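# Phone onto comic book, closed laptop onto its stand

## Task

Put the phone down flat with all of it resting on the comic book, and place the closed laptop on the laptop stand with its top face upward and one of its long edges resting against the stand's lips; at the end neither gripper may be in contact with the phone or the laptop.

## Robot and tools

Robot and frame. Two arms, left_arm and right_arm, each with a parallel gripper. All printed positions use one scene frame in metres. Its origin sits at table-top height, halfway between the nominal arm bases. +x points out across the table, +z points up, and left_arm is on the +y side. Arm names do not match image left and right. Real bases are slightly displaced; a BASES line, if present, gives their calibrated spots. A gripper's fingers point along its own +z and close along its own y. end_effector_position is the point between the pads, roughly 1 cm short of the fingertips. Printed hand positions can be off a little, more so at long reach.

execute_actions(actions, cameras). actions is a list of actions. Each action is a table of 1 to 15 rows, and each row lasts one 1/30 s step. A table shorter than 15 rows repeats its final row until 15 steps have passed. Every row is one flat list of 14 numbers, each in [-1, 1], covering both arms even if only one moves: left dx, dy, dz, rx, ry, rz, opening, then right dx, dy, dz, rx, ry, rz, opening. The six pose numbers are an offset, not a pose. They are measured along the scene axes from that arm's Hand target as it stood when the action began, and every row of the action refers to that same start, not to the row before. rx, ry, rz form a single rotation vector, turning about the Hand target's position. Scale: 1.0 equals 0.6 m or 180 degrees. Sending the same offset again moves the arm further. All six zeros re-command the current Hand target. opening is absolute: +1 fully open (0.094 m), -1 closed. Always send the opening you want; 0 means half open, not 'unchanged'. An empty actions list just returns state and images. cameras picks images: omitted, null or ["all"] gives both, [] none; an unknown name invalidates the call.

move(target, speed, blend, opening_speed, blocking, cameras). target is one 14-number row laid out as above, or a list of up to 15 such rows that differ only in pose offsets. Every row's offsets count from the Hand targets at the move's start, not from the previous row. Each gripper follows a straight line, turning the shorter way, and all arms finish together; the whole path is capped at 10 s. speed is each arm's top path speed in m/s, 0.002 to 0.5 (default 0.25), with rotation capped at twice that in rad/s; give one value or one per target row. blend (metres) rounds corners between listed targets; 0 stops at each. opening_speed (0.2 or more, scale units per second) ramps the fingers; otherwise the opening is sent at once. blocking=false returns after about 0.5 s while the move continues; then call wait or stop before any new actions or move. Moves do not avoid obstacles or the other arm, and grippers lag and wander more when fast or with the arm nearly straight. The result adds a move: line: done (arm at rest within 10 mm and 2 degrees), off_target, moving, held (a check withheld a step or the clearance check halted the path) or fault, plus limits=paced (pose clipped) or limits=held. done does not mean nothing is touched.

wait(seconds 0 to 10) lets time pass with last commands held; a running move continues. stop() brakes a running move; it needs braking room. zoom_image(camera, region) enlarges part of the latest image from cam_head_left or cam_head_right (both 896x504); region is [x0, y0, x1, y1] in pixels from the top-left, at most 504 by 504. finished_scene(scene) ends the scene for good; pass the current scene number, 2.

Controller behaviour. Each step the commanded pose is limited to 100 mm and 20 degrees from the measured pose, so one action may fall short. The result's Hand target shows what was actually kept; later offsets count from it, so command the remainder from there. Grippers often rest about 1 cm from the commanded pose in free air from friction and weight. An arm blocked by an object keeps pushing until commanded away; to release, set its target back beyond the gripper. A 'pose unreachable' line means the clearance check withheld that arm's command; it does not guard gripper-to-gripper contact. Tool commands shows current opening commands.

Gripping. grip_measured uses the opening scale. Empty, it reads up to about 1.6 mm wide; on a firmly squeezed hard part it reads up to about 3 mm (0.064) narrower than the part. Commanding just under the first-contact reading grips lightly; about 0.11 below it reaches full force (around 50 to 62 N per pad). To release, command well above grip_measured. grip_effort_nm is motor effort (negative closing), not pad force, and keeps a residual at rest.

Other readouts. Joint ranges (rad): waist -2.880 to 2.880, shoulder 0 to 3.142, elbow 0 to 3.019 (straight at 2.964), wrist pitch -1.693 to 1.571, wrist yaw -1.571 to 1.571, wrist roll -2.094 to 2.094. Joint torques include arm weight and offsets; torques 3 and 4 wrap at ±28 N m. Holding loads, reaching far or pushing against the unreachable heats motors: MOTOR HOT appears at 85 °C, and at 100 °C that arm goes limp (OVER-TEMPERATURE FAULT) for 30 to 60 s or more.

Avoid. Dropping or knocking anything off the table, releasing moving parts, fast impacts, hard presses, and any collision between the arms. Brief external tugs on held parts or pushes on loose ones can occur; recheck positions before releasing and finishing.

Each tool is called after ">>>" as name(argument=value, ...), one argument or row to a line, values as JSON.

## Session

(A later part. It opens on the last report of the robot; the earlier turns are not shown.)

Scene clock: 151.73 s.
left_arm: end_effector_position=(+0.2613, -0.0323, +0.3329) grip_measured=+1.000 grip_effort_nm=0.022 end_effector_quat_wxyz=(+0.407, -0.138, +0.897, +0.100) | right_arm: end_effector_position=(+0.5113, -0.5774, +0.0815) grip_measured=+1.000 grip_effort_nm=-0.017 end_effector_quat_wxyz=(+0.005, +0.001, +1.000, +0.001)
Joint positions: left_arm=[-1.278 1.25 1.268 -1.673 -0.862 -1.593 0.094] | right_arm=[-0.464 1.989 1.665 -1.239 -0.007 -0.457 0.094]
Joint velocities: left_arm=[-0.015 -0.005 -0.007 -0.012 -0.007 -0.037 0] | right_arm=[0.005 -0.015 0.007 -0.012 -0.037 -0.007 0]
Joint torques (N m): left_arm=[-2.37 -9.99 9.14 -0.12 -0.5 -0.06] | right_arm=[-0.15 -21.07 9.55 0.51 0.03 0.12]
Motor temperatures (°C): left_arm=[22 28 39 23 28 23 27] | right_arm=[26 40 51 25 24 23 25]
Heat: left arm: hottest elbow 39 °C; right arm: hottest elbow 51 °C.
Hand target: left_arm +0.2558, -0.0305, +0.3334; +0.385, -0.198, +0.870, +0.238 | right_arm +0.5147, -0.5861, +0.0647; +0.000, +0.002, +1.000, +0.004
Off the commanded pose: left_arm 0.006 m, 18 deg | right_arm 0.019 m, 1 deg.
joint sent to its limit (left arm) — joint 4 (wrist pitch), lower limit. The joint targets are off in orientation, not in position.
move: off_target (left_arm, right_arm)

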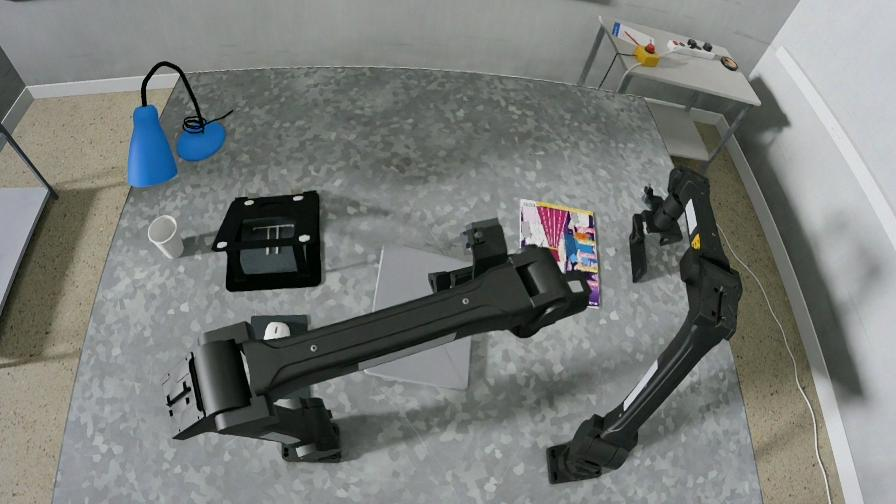

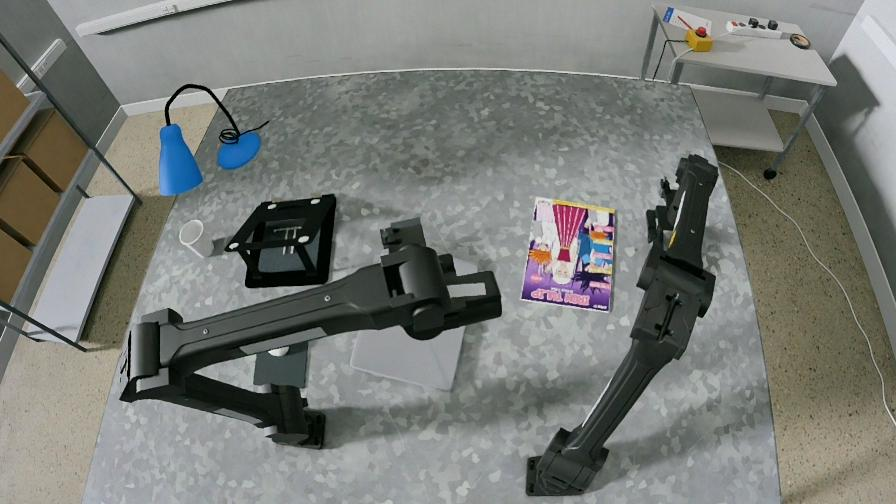

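>>> move(
  target=[
    [0,0,0,0,0,0,1,-0.042,0.05,0.0,0,0,0,1],
    [0,0,0,0,0,0,1,-0.042,0.05,-0.05,0,0,0,1],
  ],
  speed=0.06,
)

>>> zoom_image(
  camera="cam_head_left",
  region=[605, 200, 695, 300],
)

>>> zoom_image(
  camera="cam_head_right",
  region=[620, 200, 690, 270],
)

Scene clock: 162.20 s.
left_arm: end_effector_position=(+0.2613, -0.0323, +0.3329) grip_measured=+1.000 grip_effort_nm=0.022 end_effector_quat_wxyz=(+0.407, -0.138, +0.897, +0.100) | right_arm: end_effector_position=(+0.4900, -0.5637, +0.0445) grip_measured=+1.000 grip_effort_nm=-0.012 end_effector_quat_wxyz=(+0.005, +0.004, +1.000, +0.002)
Joint positions: left_arm=[-1.278 1.25 1.268 -1.673 -0.862 -1.593 0.094] | right_arm=[-0.459 1.964 1.521 -1.12 -0.007 -0.447 0.094]
Joint velocities: left_arm=[-0.005 0.005 -0.012 -0.007 -0.066 -0.022 0] | right_arm=[0.005 -0.005 -0.007 0.002 -0.007 -0.022 0]
Joint torques (N m): left_arm=[-1.67 -10.46 9.2 -0.23 -0.4 -0.05] | right_arm=[1.38 -22.3 6.71 0.59 0.02 0.22]
Motor temperatures (°C): left_arm=[22 28 39 23 28 23 27] | right_arm=[26 40 50 25 24 23 25]
Heat: left arm: hottest elbow 39 °C; right arm: hottest elbow 50 °C.
Hand target: left_arm +0.2558, -0.0305, +0.3334; +0.385, -0.198, +0.870, +0.238 | right_arm +0.4893, -0.5560, +0.0349; +0.000, +0.002, +1.000, +0.004
Off the commanded pose: left_arm 0.006 m, 18 deg | right_arm 0.012 m, 1 deg.
joint sent to its limit (left arm) — joint 4 (wrist pitch), lower limit. The joint targets are off in orientation, not in position.
move: off_target (left_arm, right_arm)

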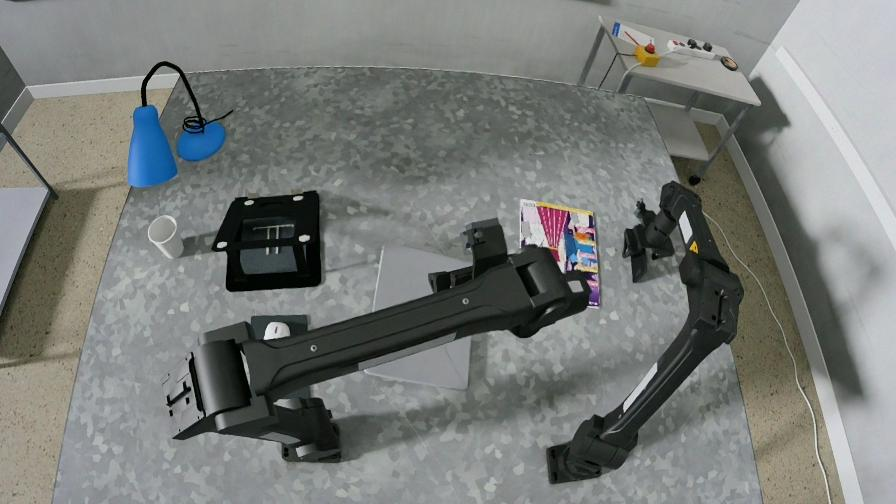

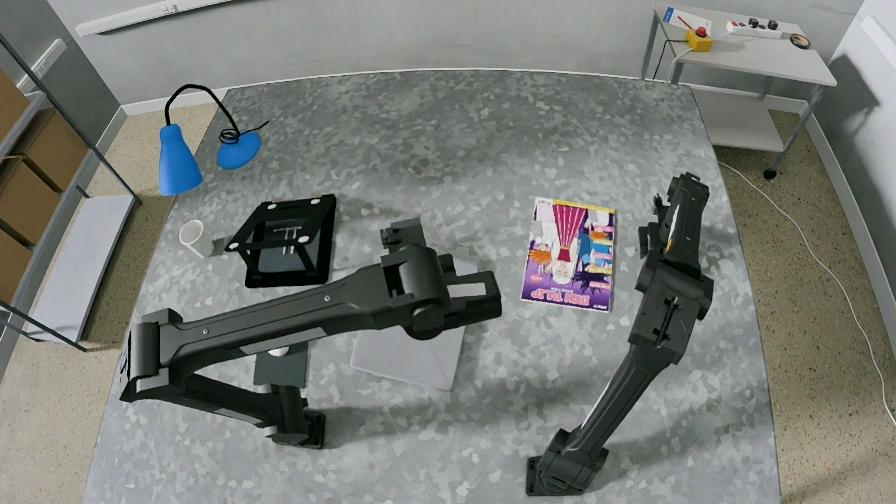

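Scaled by 5.040.

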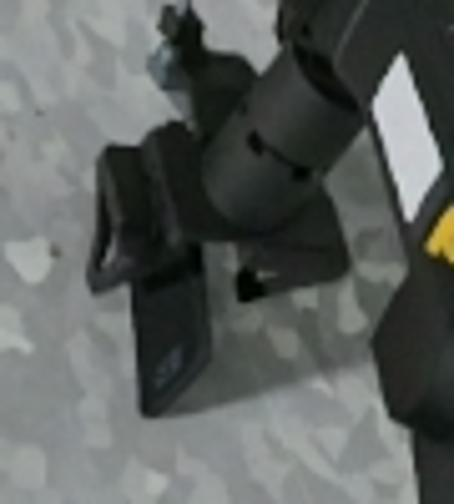

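Scaled by 7.200.

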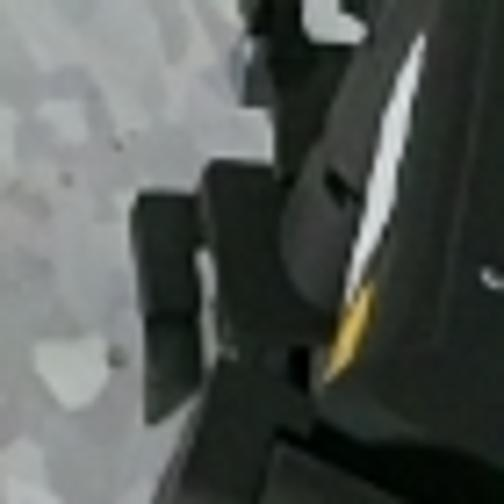

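>>> move(
  target=[0,0,0,0,0,0,1,0,0,0,0,0,0,-1],
  opening_speed=0.7,
  cameras=[],
)

>>> wait(
  seconds=0.1,
)

>>> zoom_image(
  camera="cam_head_left",
  region=[605, 200, 695, 300],
)

Scene clock: 178.07 s.
left_arm: end_effector_position=(+0.2613, -0.0323, +0.3329) grip_measured=+1.000 grip_effort_nm=0.022 end_effector_quat_wxyz=(+0.407, -0.138, +0.897, +0.100) | right_arm: end_effector_position=(+0.4903, -0.5633, +0.0445) grip_measured=-0.848 grip_effort_nm=-1.028 end_effector_quat_wxyz=(+0.005, +0.004, +1.000, +0.002)
Joint positions: left_arm=[-1.278 1.25 1.268 -1.673 -0.862 -1.593 0.094] | right_arm=[-0.458 1.964 1.521 -1.119 -0.007 -0.446 0.007]
Joint velocities: left_arm=[0.005 0.005 0.002 -0.017 0.022 -0.037 0] | right_arm=[-0.024 -0.005 -0.017 -0.002 -0.007 0.007 0]
Joint torques (N m): left_arm=[-2.14 -10.81 9.18 -0.18 -0.49 -0.07] | right_arm=[1.44 -22.36 6.8 0.53 0.04 0.21]
Motor temperatures (°C): left_arm=[22 28 39 23 28 23 27] | right_arm=[26 42 49 25 24 23 25]
Heat: left arm: hottest elbow 39 °C; right arm: hottest elbow 49 °C.
Hand target: left_arm +0.2558, -0.0305, +0.3334; +0.385, -0.198, +0.870, +0.238 | right_arm +0.4893, -0.5559, +0.0349; +0.000, +0.002, +1.000, +0.004
Off the commanded pose: left_arm 0.006 m, 18 deg | right_arm 0.012 m, 1 deg.
joint sent to its limit (left arm) — joint 4 (wrist pitch), lower limit. The joint targets are off in orientation, not in position.
move: off_target (left_arm, right_arm)
No camera images: "cameras" was empty.

Scene clock: 178.17 s.
left_arm: end_effector_position=(+0.2613, -0.0323, +0.3329) grip_measured=+1.000 grip_effort_nm=0.017 end_effector_quat_wxyz=(+0.407, -0.138, +0.897, +0.100) | right_arm: end_effector_position=(+0.4903, -0.5633, +0.0445) grip_measured=-0.849 grip_effort_nm=-1.033 end_effector_quat_wxyz=(+0.005, +0.004, +1.000, +0.002)
Joint positions: left_arm=[-1.278 1.25 1.268 -1.673 -0.862 -1.593 0.094] | right_arm=[-0.458 1.964 1.521 -1.119 -0.007 -0.446 0.007]
Joint velocities: left_arm=[-0.015 0.005 -0.007 0.012 -0.007 -0.007 0] | right_arm=[-0.015 0.005 -0.012 -0.012 -0.051 0.007 0]
Joint torques (N m): left_arm=[-1.85 -11.05 8.92 -0.21 -0.38 -0.07] | right_arm=[1.32 -22.36 6.79 0.54 0.03 0.21]
Motor temperatures (°C): left_arm=[22 28 39 23 28 23 27] | right_arm=[26 42 49 25 24 23 25]
Heat: left arm: hottest elbow 39 °C; right arm: hottest elbow 49 °C.
Hand target: left_arm +0.2558, -0.0305, +0.3334; +0.385, -0.198, +0.870, +0.238 | right_arm +0.4893, -0.5559, +0.0349; +0.000, +0.002, +1.000, +0.004
Tool commands: left_gripper/opening=+1.0 right_gripper/opening=-1.0
Off the commanded pose: left_arm 0.006 m, 18 deg | right_arm 0.012 m, 1 deg.
wait: 0.10 s; no rest

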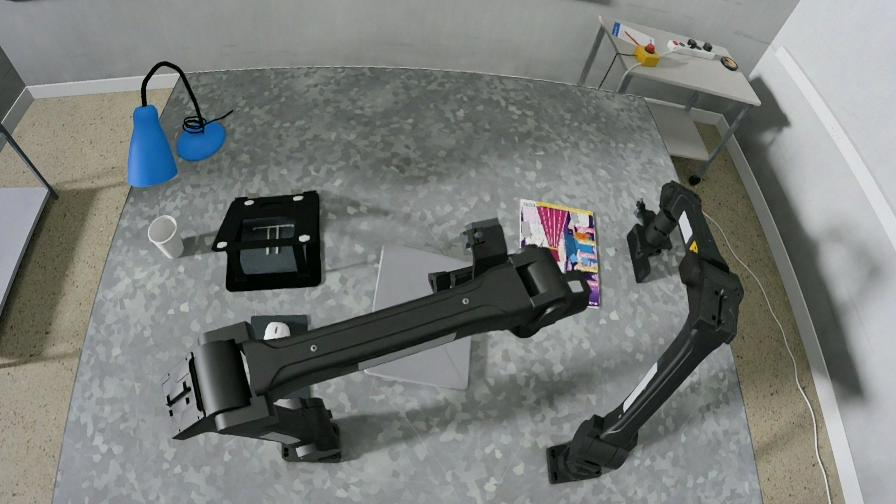

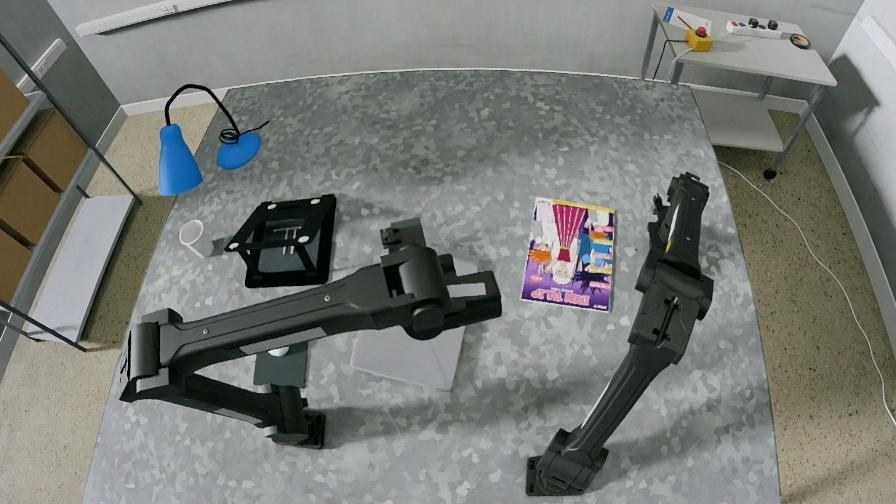

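Scaled by 5.040.

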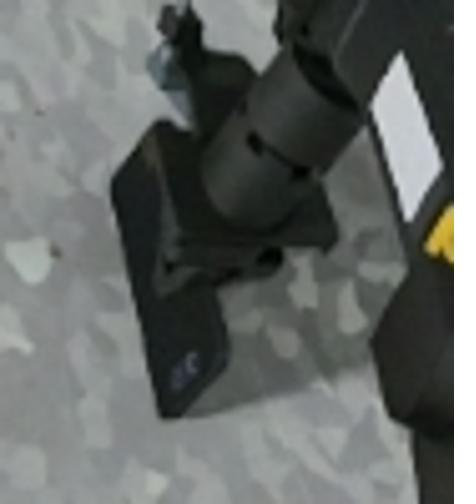

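>>> move(
  target=[0.07,0.72,-0.05,-0.158,0.256,-0.132,1,0,0,0.25,0,0,0,-1],
  speed=0.2,
)

>>> zoom_image(
  camera="cam_head_left",
  region=[495, 150, 695, 300],
)

Scene clock: 187.33 s.
left_arm: end_effector_position=(+0.2898, +0.3950, +0.2810) grip_measured=+1.000 grip_effort_nm=0.017 end_effector_quat_wxyz=(-0.025, -0.001, +1.000, +0.003) | right_arm: end_effector_position=(+0.4709, -0.5529, +0.1461) grip_measured=-0.849 grip_effort_nm=-1.038 end_effector_quat_wxyz=(-0.037, +0.004, +0.999, +0.022)
Joint positions: left_arm=[0.49 1.146 1.206 -1.672 -0.031 0.517 0.094] | right_arm=[-0.457 1.881 1.672 -1.448 -0.007 -0.443 0.007]
Joint velocities: left_arm=[-0.015 -0.024 0.002 -0.046 0.037 -0.051 0] | right_arm=[0.005 -0.015 0.002 -0.002 0.007 0.022 0]
Joint torques (N m): left_arm=[-0.44 -8.29 16.53 -0.03 0.09 0.12] | right_arm=[1.49 -24.29 13.27 -0.39 -0.01 0.22]
Motor temperatures (°C): left_arm=[22 28 39 23 28 23 27] | right_arm=[26 42 49 25 24 23 26]
Heat: left arm: hottest elbow 39 °C; right arm: hottest elbow 49 °C.
Hand target: left_arm +0.3003, +0.4049, +0.3069; -0.006, -0.002, +1.000, +0.012 | right_arm +0.4917, -0.5548, +0.1849; -0.001, +0.001, +1.000, +0.004
Off the commanded pose: left_arm 0.025 m, 3 deg | right_arm 0.043 m, 5 deg.
joint sent to its limit (left arm) — joint 4 (wrist pitch), lower limit. The joint targets are off in position, not in orientation.
move: off_target (left_arm, right_arm)

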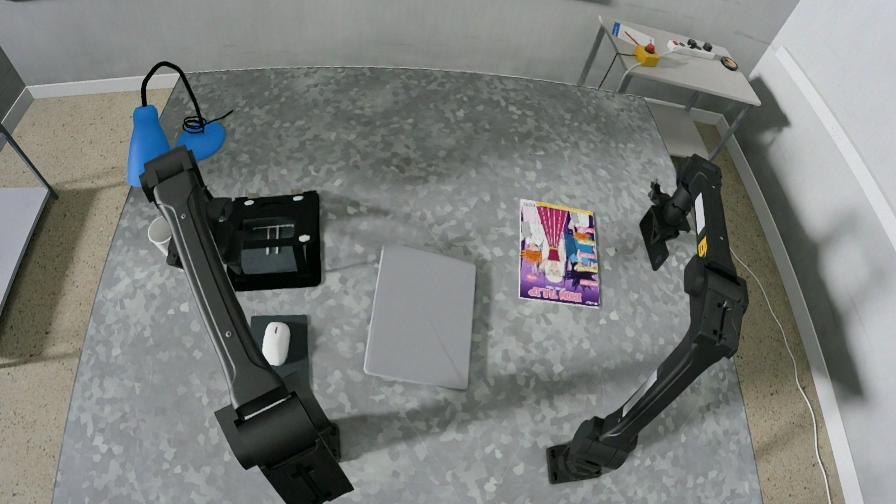

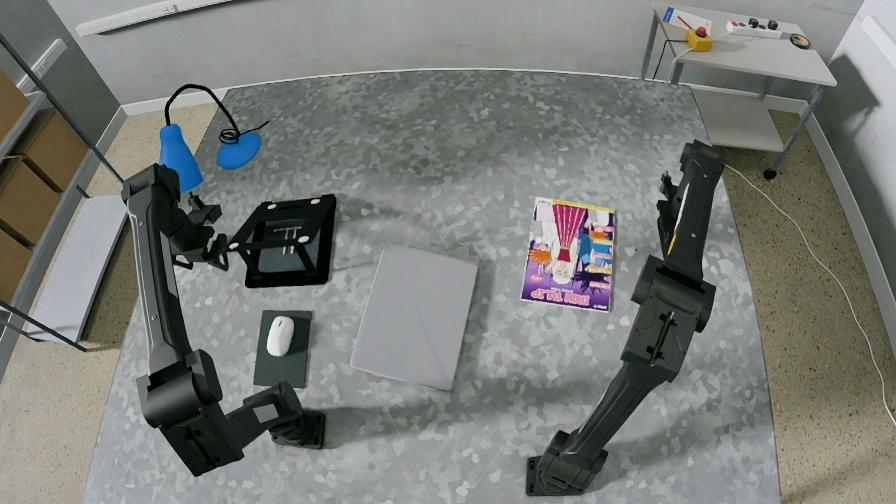

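Scaled by 2.520.

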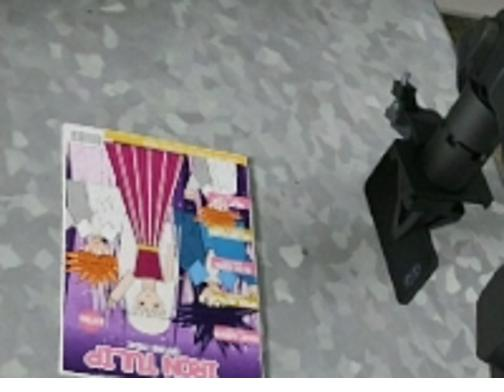

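>>> move(
  target=[0,0,0,0,0,0,1,0,0.366,0,0.25,0,0,-1],
  speed=0.2,
)

>>> zoom_image(
  camera="cam_head_left",
  region=[495, 150, 695, 300],
)

>>> zoom_image(
  camera="cam_head_right",
  region=[495, 150, 695, 300],
)

Scene clock: 196.83 s.
left_arm: end_effector_position=(+0.2898, +0.3949, +0.2810) grip_measured=+1.000 grip_effort_nm=0.022 end_effector_quat_wxyz=(-0.025, +0.000, +1.000, +0.003) | right_arm: end_effector_position=(+0.4970, -0.3415, +0.1722) grip_measured=-0.849 grip_effort_nm=-1.038 end_effector_quat_wxyz=(-0.003, +0.006, +0.923, +0.386)
Joint positions: left_arm=[0.49 1.146 1.206 -1.672 -0.03 0.517 0.094] | right_arm=[-0.286 1.877 1.593 -1.562 -0.752 -0.377 0.007]
Joint velocities: left_arm=[-0.005 -0.005 -0.002 -0.002 0.007 -0.007 0] | right_arm=[-0.005 -0.015 0.007 0.002 0.007 0.007 -0.001]
Joint torques (N m): left_arm=[-0.56 -7.41 16.57 -0.23 0.14 0.08] | right_arm=[1.14 -23.94 7.2 -0.32 -0.67 0.18]
Motor temperatures (°C): left_arm=[22 28 41 23 28 23 27] | right_arm=[26 42 51 25 24 23 26]
Heat: left arm: hottest elbow 41 °C; right arm: hottest elbow 51 °C.
Hand target: left_arm +0.3003, +0.4049, +0.3069; -0.006, -0.002, +1.000, +0.011 | right_arm +0.4938, -0.3353, +0.1839; +0.003, +0.003, +0.922, +0.386
Off the commanded pose: left_arm 0.030 m, 2 deg | right_arm 0.015 m, 1 deg.
joint sent to its limit (left arm) — joint 4 (wrist pitch), lower limit. The joint targets still meet the commanded pose.
move: off_target (left_arm, right_arm)

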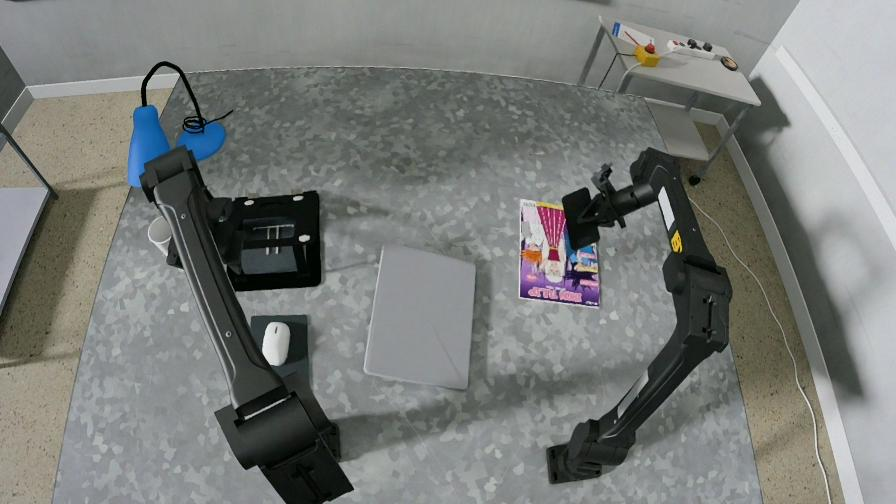

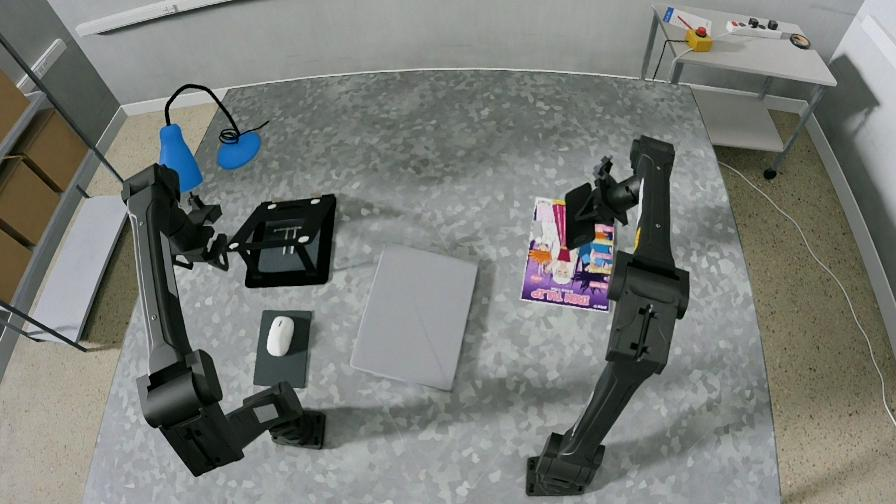

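Scaled by 2.520.

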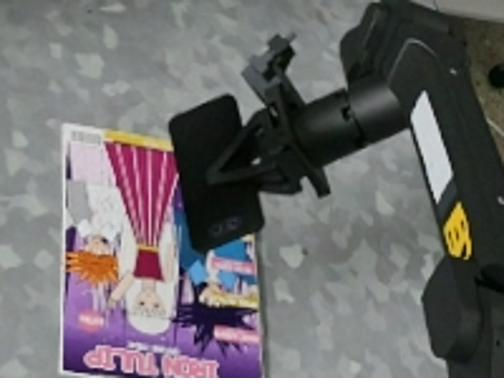

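Scaled by 2.520.

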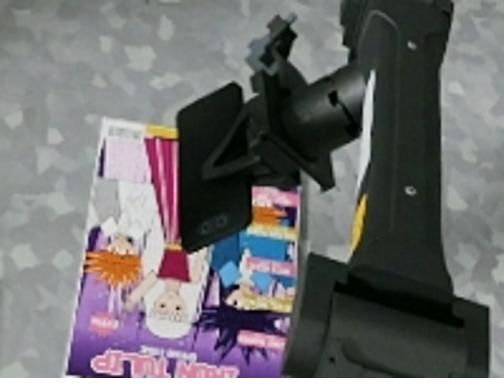

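>>> move(
  target=[0,0,0,0,0,0,1,-0.04,0,-0.2,0,0,0,-1],
  speed=0.12,
)

>>> zoom_image(
  camera="cam_head_left",
  region=[495, 180, 675, 315],
)

>>> zoom_image(
  camera="cam_head_right",
  region=[495, 180, 675, 315],
)

Scene clock: 202.37 s.
left_arm: end_effector_position=(+0.2898, +0.3949, +0.2810) grip_measured=+1.000 grip_effort_nm=0.017 end_effector_quat_wxyz=(-0.025, +0.000, +1.000, +0.003) | right_arm: end_effector_position=(+0.4691, -0.3334, +0.0769) grip_measured=-0.849 grip_effort_nm=-1.043 end_effector_quat_wxyz=(+0.009, +0.000, +0.924, +0.383)
Joint positions: left_arm=[0.49 1.146 1.206 -1.672 -0.03 0.517 0.094] | right_arm=[-0.286 1.894 1.35 -1.276 -0.753 -0.381 0.007]
Joint velocities: left_arm=[-0.005 -0.015 0.002 -0.007 -0.051 0.007 0] | right_arm=[-0.005 0.005 -0.002 -0.012 0.081 -0.007 0.001]
Joint torques (N m): left_arm=[-0.32 -8.64 16.53 -0.2 0.1 0.11] | right_arm=[0.03 -18.73 6.63 0.02 -0.52 0.02]
Motor temperatures (°C): left_arm=[22 28 42 23 28 23 27] | right_arm=[26 42 50 25 24 23 26]
Heat: left arm: hottest elbow 42 °C; right arm: hottest elbow 50 °C.
Hand target: left_arm +0.3003, +0.4049, +0.3069; -0.006, -0.002, +1.000, +0.011 | right_arm +0.4670, -0.3363, +0.0643; +0.003, +0.003, +0.922, +0.386
Off the commanded pose: left_arm 0.030 m, 2 deg | right_arm 0.013 m, 1 deg.
joint sent to its limit (left arm) — joint 4 (wrist pitch), lower limit. The joint targets still meet the commanded pose.
move: off_target (left_arm, right_arm)

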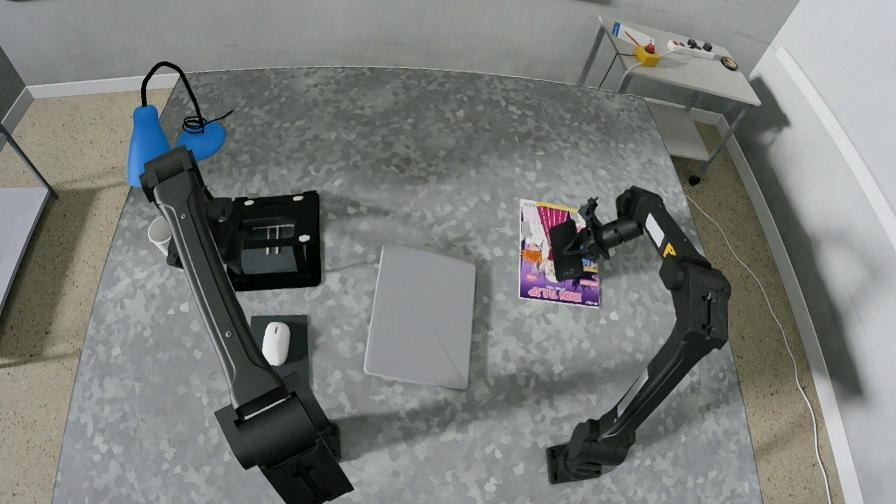

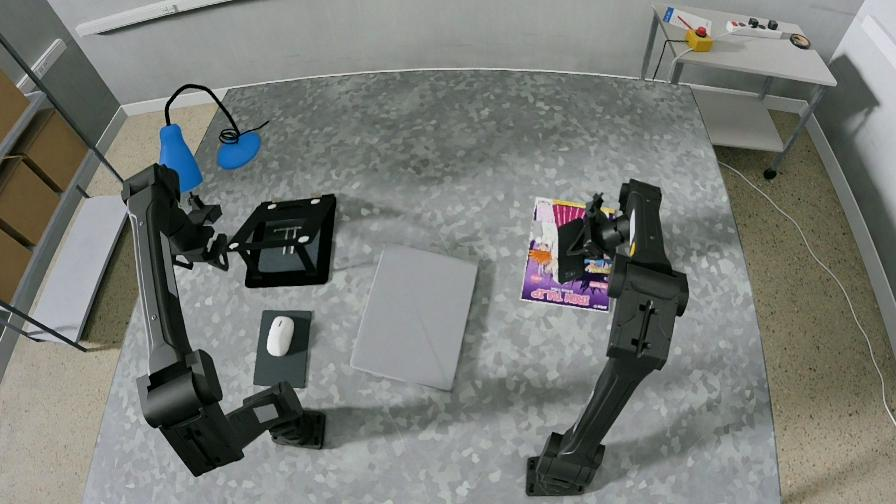

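Scaled by 2.800.

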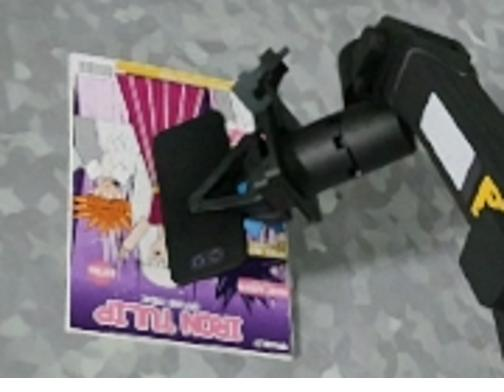

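Scaled by 2.800.

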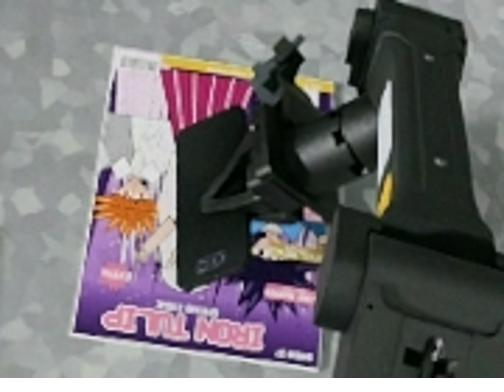

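>>> move(
  target=[0,0,0,0,0,0,1,0,0,-0.05,0,0,0,-1],
  speed=0.06,
  cameras=[],
)

>>> move(
  target=[0,0,0,0,0,0,1,0,0,-0.015,0,0,0,-1],
  speed=0.04,
  cameras=["cam_head_left"],
)

>>> zoom_image(
  camera="cam_head_left",
  region=[515, 190, 655, 310],
)

Scene clock: 206.30 s.
left_arm: end_effector_position=(+0.2898, +0.3949, +0.2810) grip_measured=+1.000 grip_effort_nm=0.022 end_effector_quat_wxyz=(-0.025, +0.000, +1.000, +0.003) | right_arm: end_effector_position=(+0.4689, -0.3334, +0.0464) grip_measured=-0.849 grip_effort_nm=-1.033 end_effector_quat_wxyz=(+0.008, -0.001, +0.924, +0.383)
Joint positions: left_arm=[0.49 1.146 1.206 -1.672 -0.03 0.517 0.094] | right_arm=[-0.286 1.938 1.324 -1.208 -0.752 -0.382 0.007]
Joint velocities: left_arm=[-0.015 -0.005 -0.002 -0.007 -0.022 -0.095 0] | right_arm=[-0.005 -0.005 -0.002 -0.002 -0.037 0.051 0.001]
Joint torques (N m): left_arm=[0.44 -8.29 16.66 -0.18 0.1 0.08] | right_arm=[-0.03 -18.78 6.39 -0.01 -0.5 0.03]
Motor temperatures (°C): left_arm=[22 28 43 23 28 23 27] | right_arm=[26 42 50 25 24 23 26]
Heat: left arm: hottest elbow 43 °C; right arm: hottest elbow 50 °C.
Hand target: left_arm +0.3003, +0.4049, +0.3069; -0.006, -0.003, +1.000, +0.011 | right_arm +0.4664, -0.3366, +0.0344; +0.003, +0.003, +0.922, +0.386
Off the commanded pose: left_arm 0.030 m, 2 deg | right_arm 0.013 m, 1 deg.
joint sent to its limit (left arm) — joint 4 (wrist pitch), lower limit. The joint targets still meet the commanded pose.
move: off_target (left_arm, right_arm)
No camera images: "cameras" was empty.

Scene clock: 207.20 s.
left_arm: end_effector_position=(+0.2898, +0.3949, +0.2810) grip_measured=+1.000 grip_effort_nm=0.017 end_effector_quat_wxyz=(-0.025, +0.000, +1.000, +0.003) | right_arm: end_effector_position=(+0.4718, -0.3342, +0.0414) grip_measured=-0.849 grip_effort_nm=-1.043 end_effector_quat_wxyz=(+0.013, -0.003, +0.924, +0.381)
Joint positions: left_arm=[0.49 1.146 1.206 -1.672 -0.03 0.517 0.094] | right_arm=[-0.286 1.947 1.324 -1.189 -0.752 -0.382 0.007]
Joint velocities: left_arm=[-0.005 0.005 -0.002 -0.017 -0.066 -0.051 0] | right_arm=[-0.015 -0.005 -0.012 0.007 0.007 -0.007 0]
Joint torques (N m): left_arm=[-0.15 -7.47 16.47 0.09 0.09 0.1] | right_arm=[-0.03 -18.61 5.91 -0.01 -0.52 0.02]
Motor temperatures (°C): left_arm=[22 28 43 23 28 23 27] | right_arm=[26 42 50 25 24 23 26]
Heat: left arm: hottest elbow 43 °C; right arm: hottest elbow 50 °C.
Hand target: left_arm +0.3003, +0.4049, +0.3069; -0.006, -0.003, +1.000, +0.011 | right_arm +0.4661, -0.3367, +0.0253; +0.003, +0.003, +0.922, +0.386
Off the commanded pose: left_arm 0.030 m, 2 deg | right_arm 0.017 m, 1 deg.
joint sent to its limit (left arm) — joint 4 (wrist pitch), lower limit. The joint targets still meet the commanded pose.
move: off_target (left_arm, right_arm)
Images, in order (width x height): cam_head_left 896x504.

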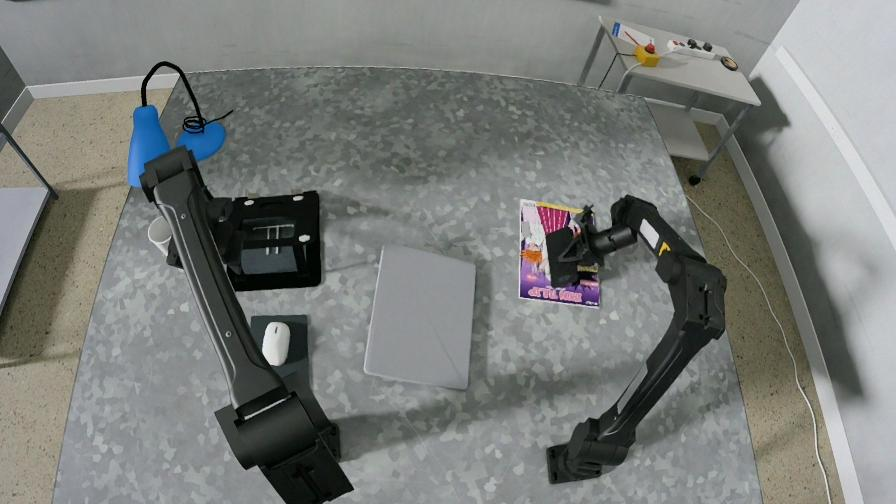

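Scaled by 3.600.

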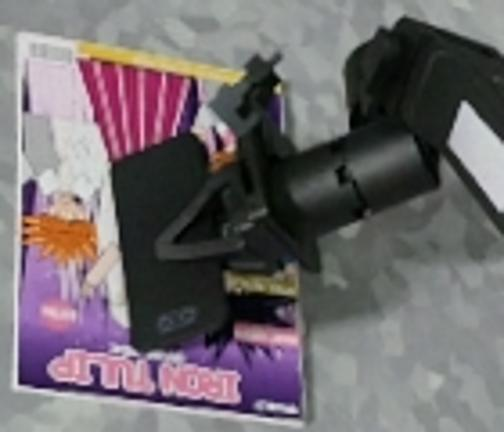

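>>> move(
  target=[0,0,0,0,0,0,1,0,0,-0.015,0,0,0,-1],
  speed=0.04,
  cameras=["cam_head_left"],
)

>>> zoom_image(
  camera="cam_head_left",
  region=[515, 190, 655, 310],
)

Scene clock: 209.97 s.
left_arm: end_effector_position=(+0.2898, +0.3949, +0.2810) grip_measured=+1.000 grip_effort_nm=0.022 end_effector_quat_wxyz=(-0.025, +0.000, +1.000, +0.003) | right_arm: end_effector_position=(+0.4718, -0.3341, +0.0392) grip_measured=-0.849 grip_effort_nm=-1.033 end_effector_quat_wxyz=(+0.016, -0.004, +0.924, +0.381)
Joint positions: left_arm=[0.49 1.146 1.206 -1.672 -0.03 0.517 0.094] | right_arm=[-0.286 1.948 1.32 -1.178 -0.753 -0.382 0.007]
Joint velocities: left_arm=[-0.005 -0.015 0.012 -0.017 0.007 0.022 0] | right_arm=[-0.005 -0.005 -0.017 -0.002 0.007 0.022 -0.001]
Joint torques (N m): left_arm=[-0.5 -7.65 16.5 -0.03 0.11 0.13] | right_arm=[-0.15 -17.85 5.63 0.27 -0.46 0.02]
Motor temperatures (°C): left_arm=[22 28 43 23 28 23 27] | right_arm=[26 42 49 25 24 23 27]
Heat: left arm: hottest elbow 43 °C; right arm: hottest elbow 49 °C.
Hand target: left_arm +0.3003, +0.4049, +0.3069; -0.006, -0.003, +1.000, +0.011 | right_arm +0.4660, -0.3368, +0.0164; +0.003, +0.003, +0.922, +0.386
Off the commanded pose: left_arm 0.030 m, 2 deg | right_arm 0.024 m, 2 deg.
joint sent to its limit (left arm) — joint 4 (wrist pitch), lower limit. The joint targets still meet the commanded pose.
move: off_target (left_arm, right_arm)
Images, in order (width x height): cam_head_left 896x504.

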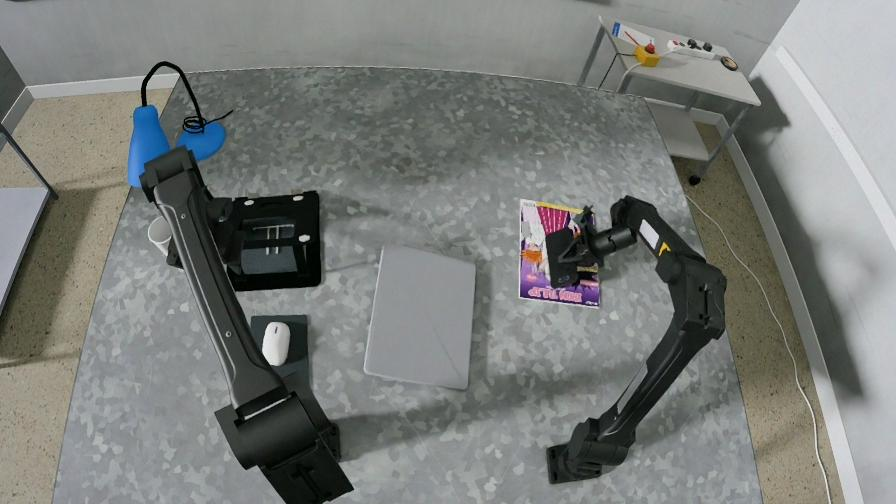

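Scaled by 3.600.

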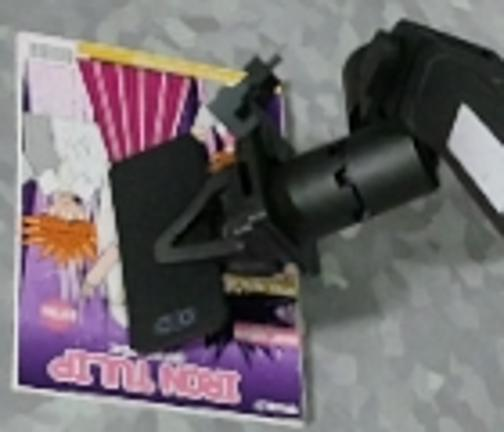

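>>> move(
  target=[0,0,0,0,0,0,1,0,0,0.02,0,0,0,-0.6],
  speed=0.05,
  opening_speed=0.4,
  cameras=["cam_head_left","cam_head_right"],
)

>>> zoom_image(
  camera="cam_head_left",
  region=[515, 190, 655, 310],
)

>>> zoom_image(
  camera="cam_head_right",
  region=[515, 190, 655, 310],
)

Scene clock: 219.47 s.
left_arm: end_effector_position=(+0.2898, +0.3949, +0.2810) grip_measured=+1.000 grip_effort_nm=0.022 end_effector_quat_wxyz=(-0.025, +0.000, +1.000, +0.003) | right_arm: end_effector_position=(+0.4717, -0.3341, +0.0392) grip_measured=-0.602 grip_effort_nm=0.056 end_effector_quat_wxyz=(+0.015, -0.003, +0.924, +0.381)
Joint positions: left_arm=[0.49 1.146 1.206 -1.672 -0.03 0.517 0.094] | right_arm=[-0.286 1.948 1.32 -1.179 -0.754 -0.382 0.019]
Joint velocities: left_arm=[-0.005 -0.005 0.002 0.007 -0.037 0.022 0] | right_arm=[0.005 -0.005 -0.007 -0.002 -0.007 0.051 0.001]
Joint torques (N m): left_arm=[-0.5 -7.65 16.46 0.01 0.12 0.05] | right_arm=[-0.03 -19.31 6.28 -0.53 -0.49 0.02]
Motor temperatures (°C): left_arm=[22 27 44 23 27 23 27] | right_arm=[26 41 47 25 24 23 27]
Heat: left arm: hottest elbow 44 °C; right arm: hottest elbow 47 °C.
Hand target: left_arm +0.3003, +0.4049, +0.3069; -0.006, -0.003, +1.000, +0.011 | right_arm +0.4662, -0.3367, +0.0285; +0.003, +0.003, +0.922, +0.386
Off the commanded pose: left_arm 0.030 m, 2 deg | right_arm 0.013 m, 2 deg.
joint sent to its limit (left arm) — joint 4 (wrist pitch), lower limit. The joint targets still meet the commanded pose.
move: off_target (left_arm, right_arm)

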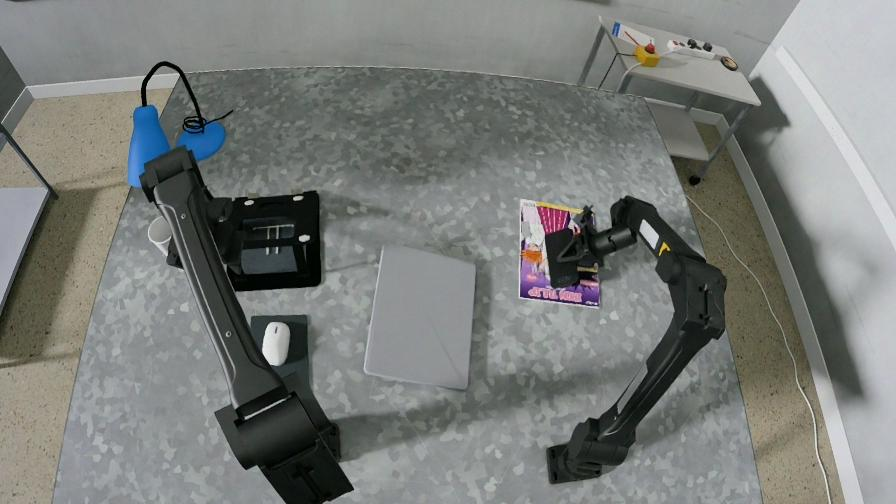

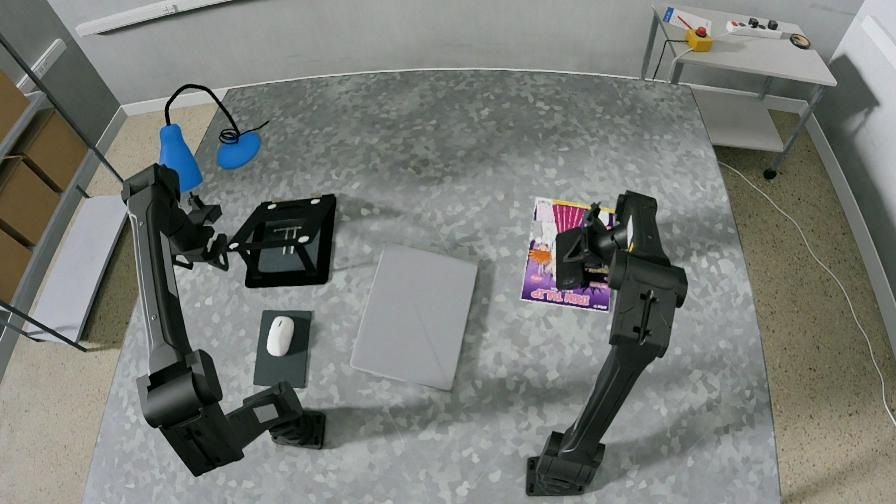

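Scaled by 3.600.

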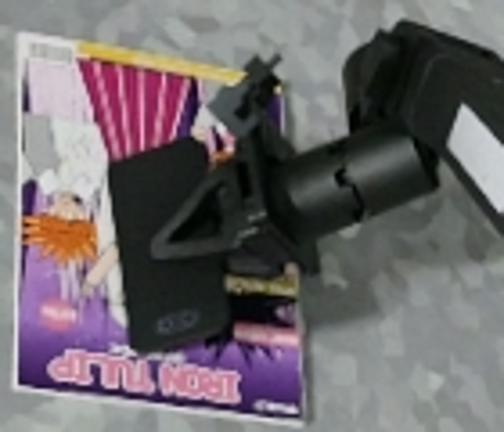

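Scaled by 3.600.

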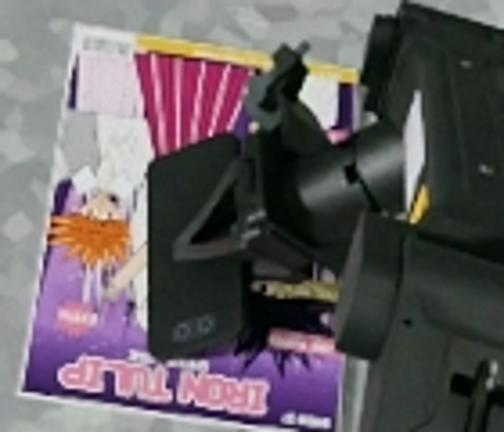

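>>> move(
  target=[0,0,0,0,0,0,1,0,-0.055,-0.01,0,0,0,-0.6],
  speed=0.05,
  cameras=["cam_head_left","cam_head_right"],
)

>>> zoom_image(
  camera="cam_head_left",
  region=[515, 190, 655, 310],
)

>>> zoom_image(
  camera="cam_head_right",
  region=[515, 190, 655, 310],
)

Scene clock: 224.67 s.
left_arm: end_effector_position=(+0.2898, +0.3949, +0.2810) grip_measured=+1.000 grip_effort_nm=0.017 end_effector_quat_wxyz=(-0.025, +0.000, +1.000, +0.003) | right_arm: end_effector_position=(+0.4575, -0.3591, +0.0316) grip_measured=-0.600 grip_effort_nm=0.012 end_effector_quat_wxyz=(+0.006, +0.001, +0.922, +0.387)
Joint positions: left_arm=[0.49 1.146 1.206 -1.672 -0.03 0.517 0.094] | right_arm=[-0.342 1.969 1.32 -1.232 -0.744 -0.456 0.019]
Joint velocities: left_arm=[-0.005 0.005 0.007 0.002 0.022 -0.022 0] | right_arm=[-0.015 0.015 0.002 -0.002 0.022 -0.007 -0.001]
Joint torques (N m): left_arm=[-0.5 -8.06 16.32 -0.17 0.12 0.11] | right_arm=[-0.38 -17.79 9.18 -0.76 -0.19 0.02]
Motor temperatures (°C): left_arm=[22 27 45 23 27 23 27] | right_arm=[26 41 47 25 24 23 26]
Heat: left arm: hottest elbow 45 °C; right arm: hottest elbow 47 °C.
Hand target: left_arm +0.3003, +0.4049, +0.3069; -0.006, -0.003, +1.000, +0.011 | right_arm +0.4661, -0.3698, +0.0227; +0.004, +0.003, +0.922, +0.386
Off the commanded pose: left_arm 0.030 m, 2 deg | right_arm 0.017 m, 0 deg.
joint sent to its limit (left arm) — joint 4 (wrist pitch), lower limit. The joint targets still meet the commanded pose.
move: off_target (left_arm, right_arm)

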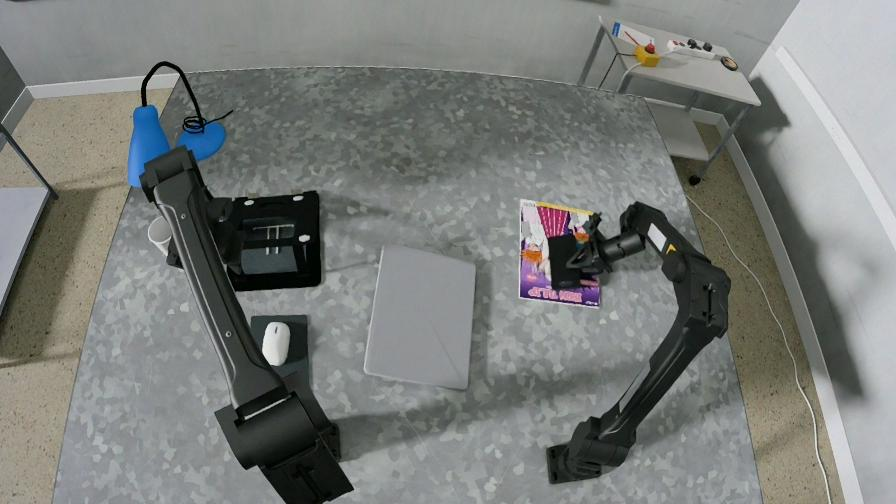

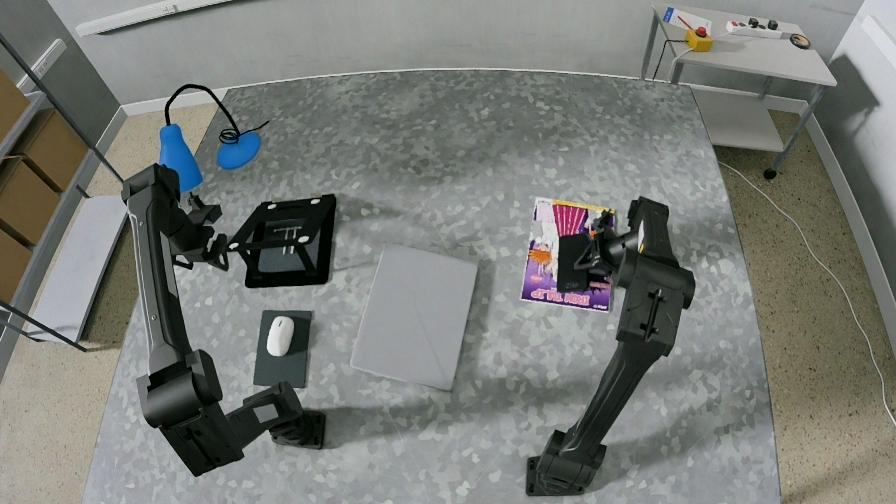

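Scaled by 3.600.

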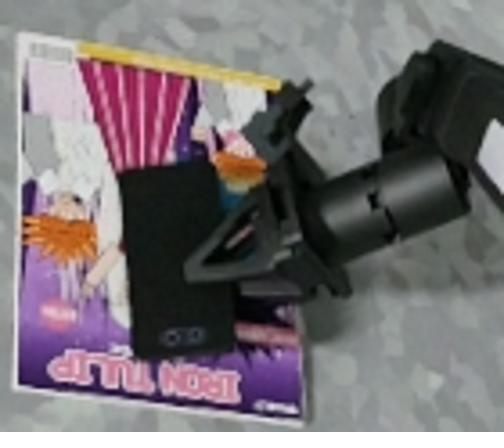

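Scaled by 3.600.

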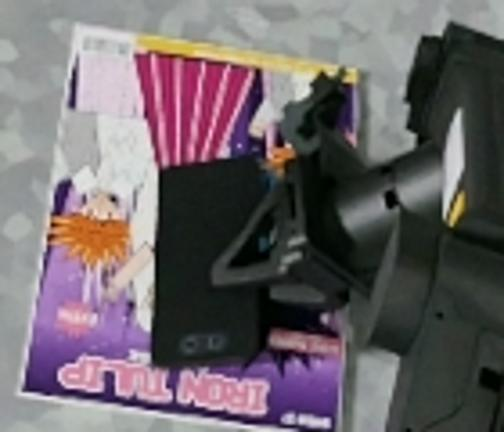

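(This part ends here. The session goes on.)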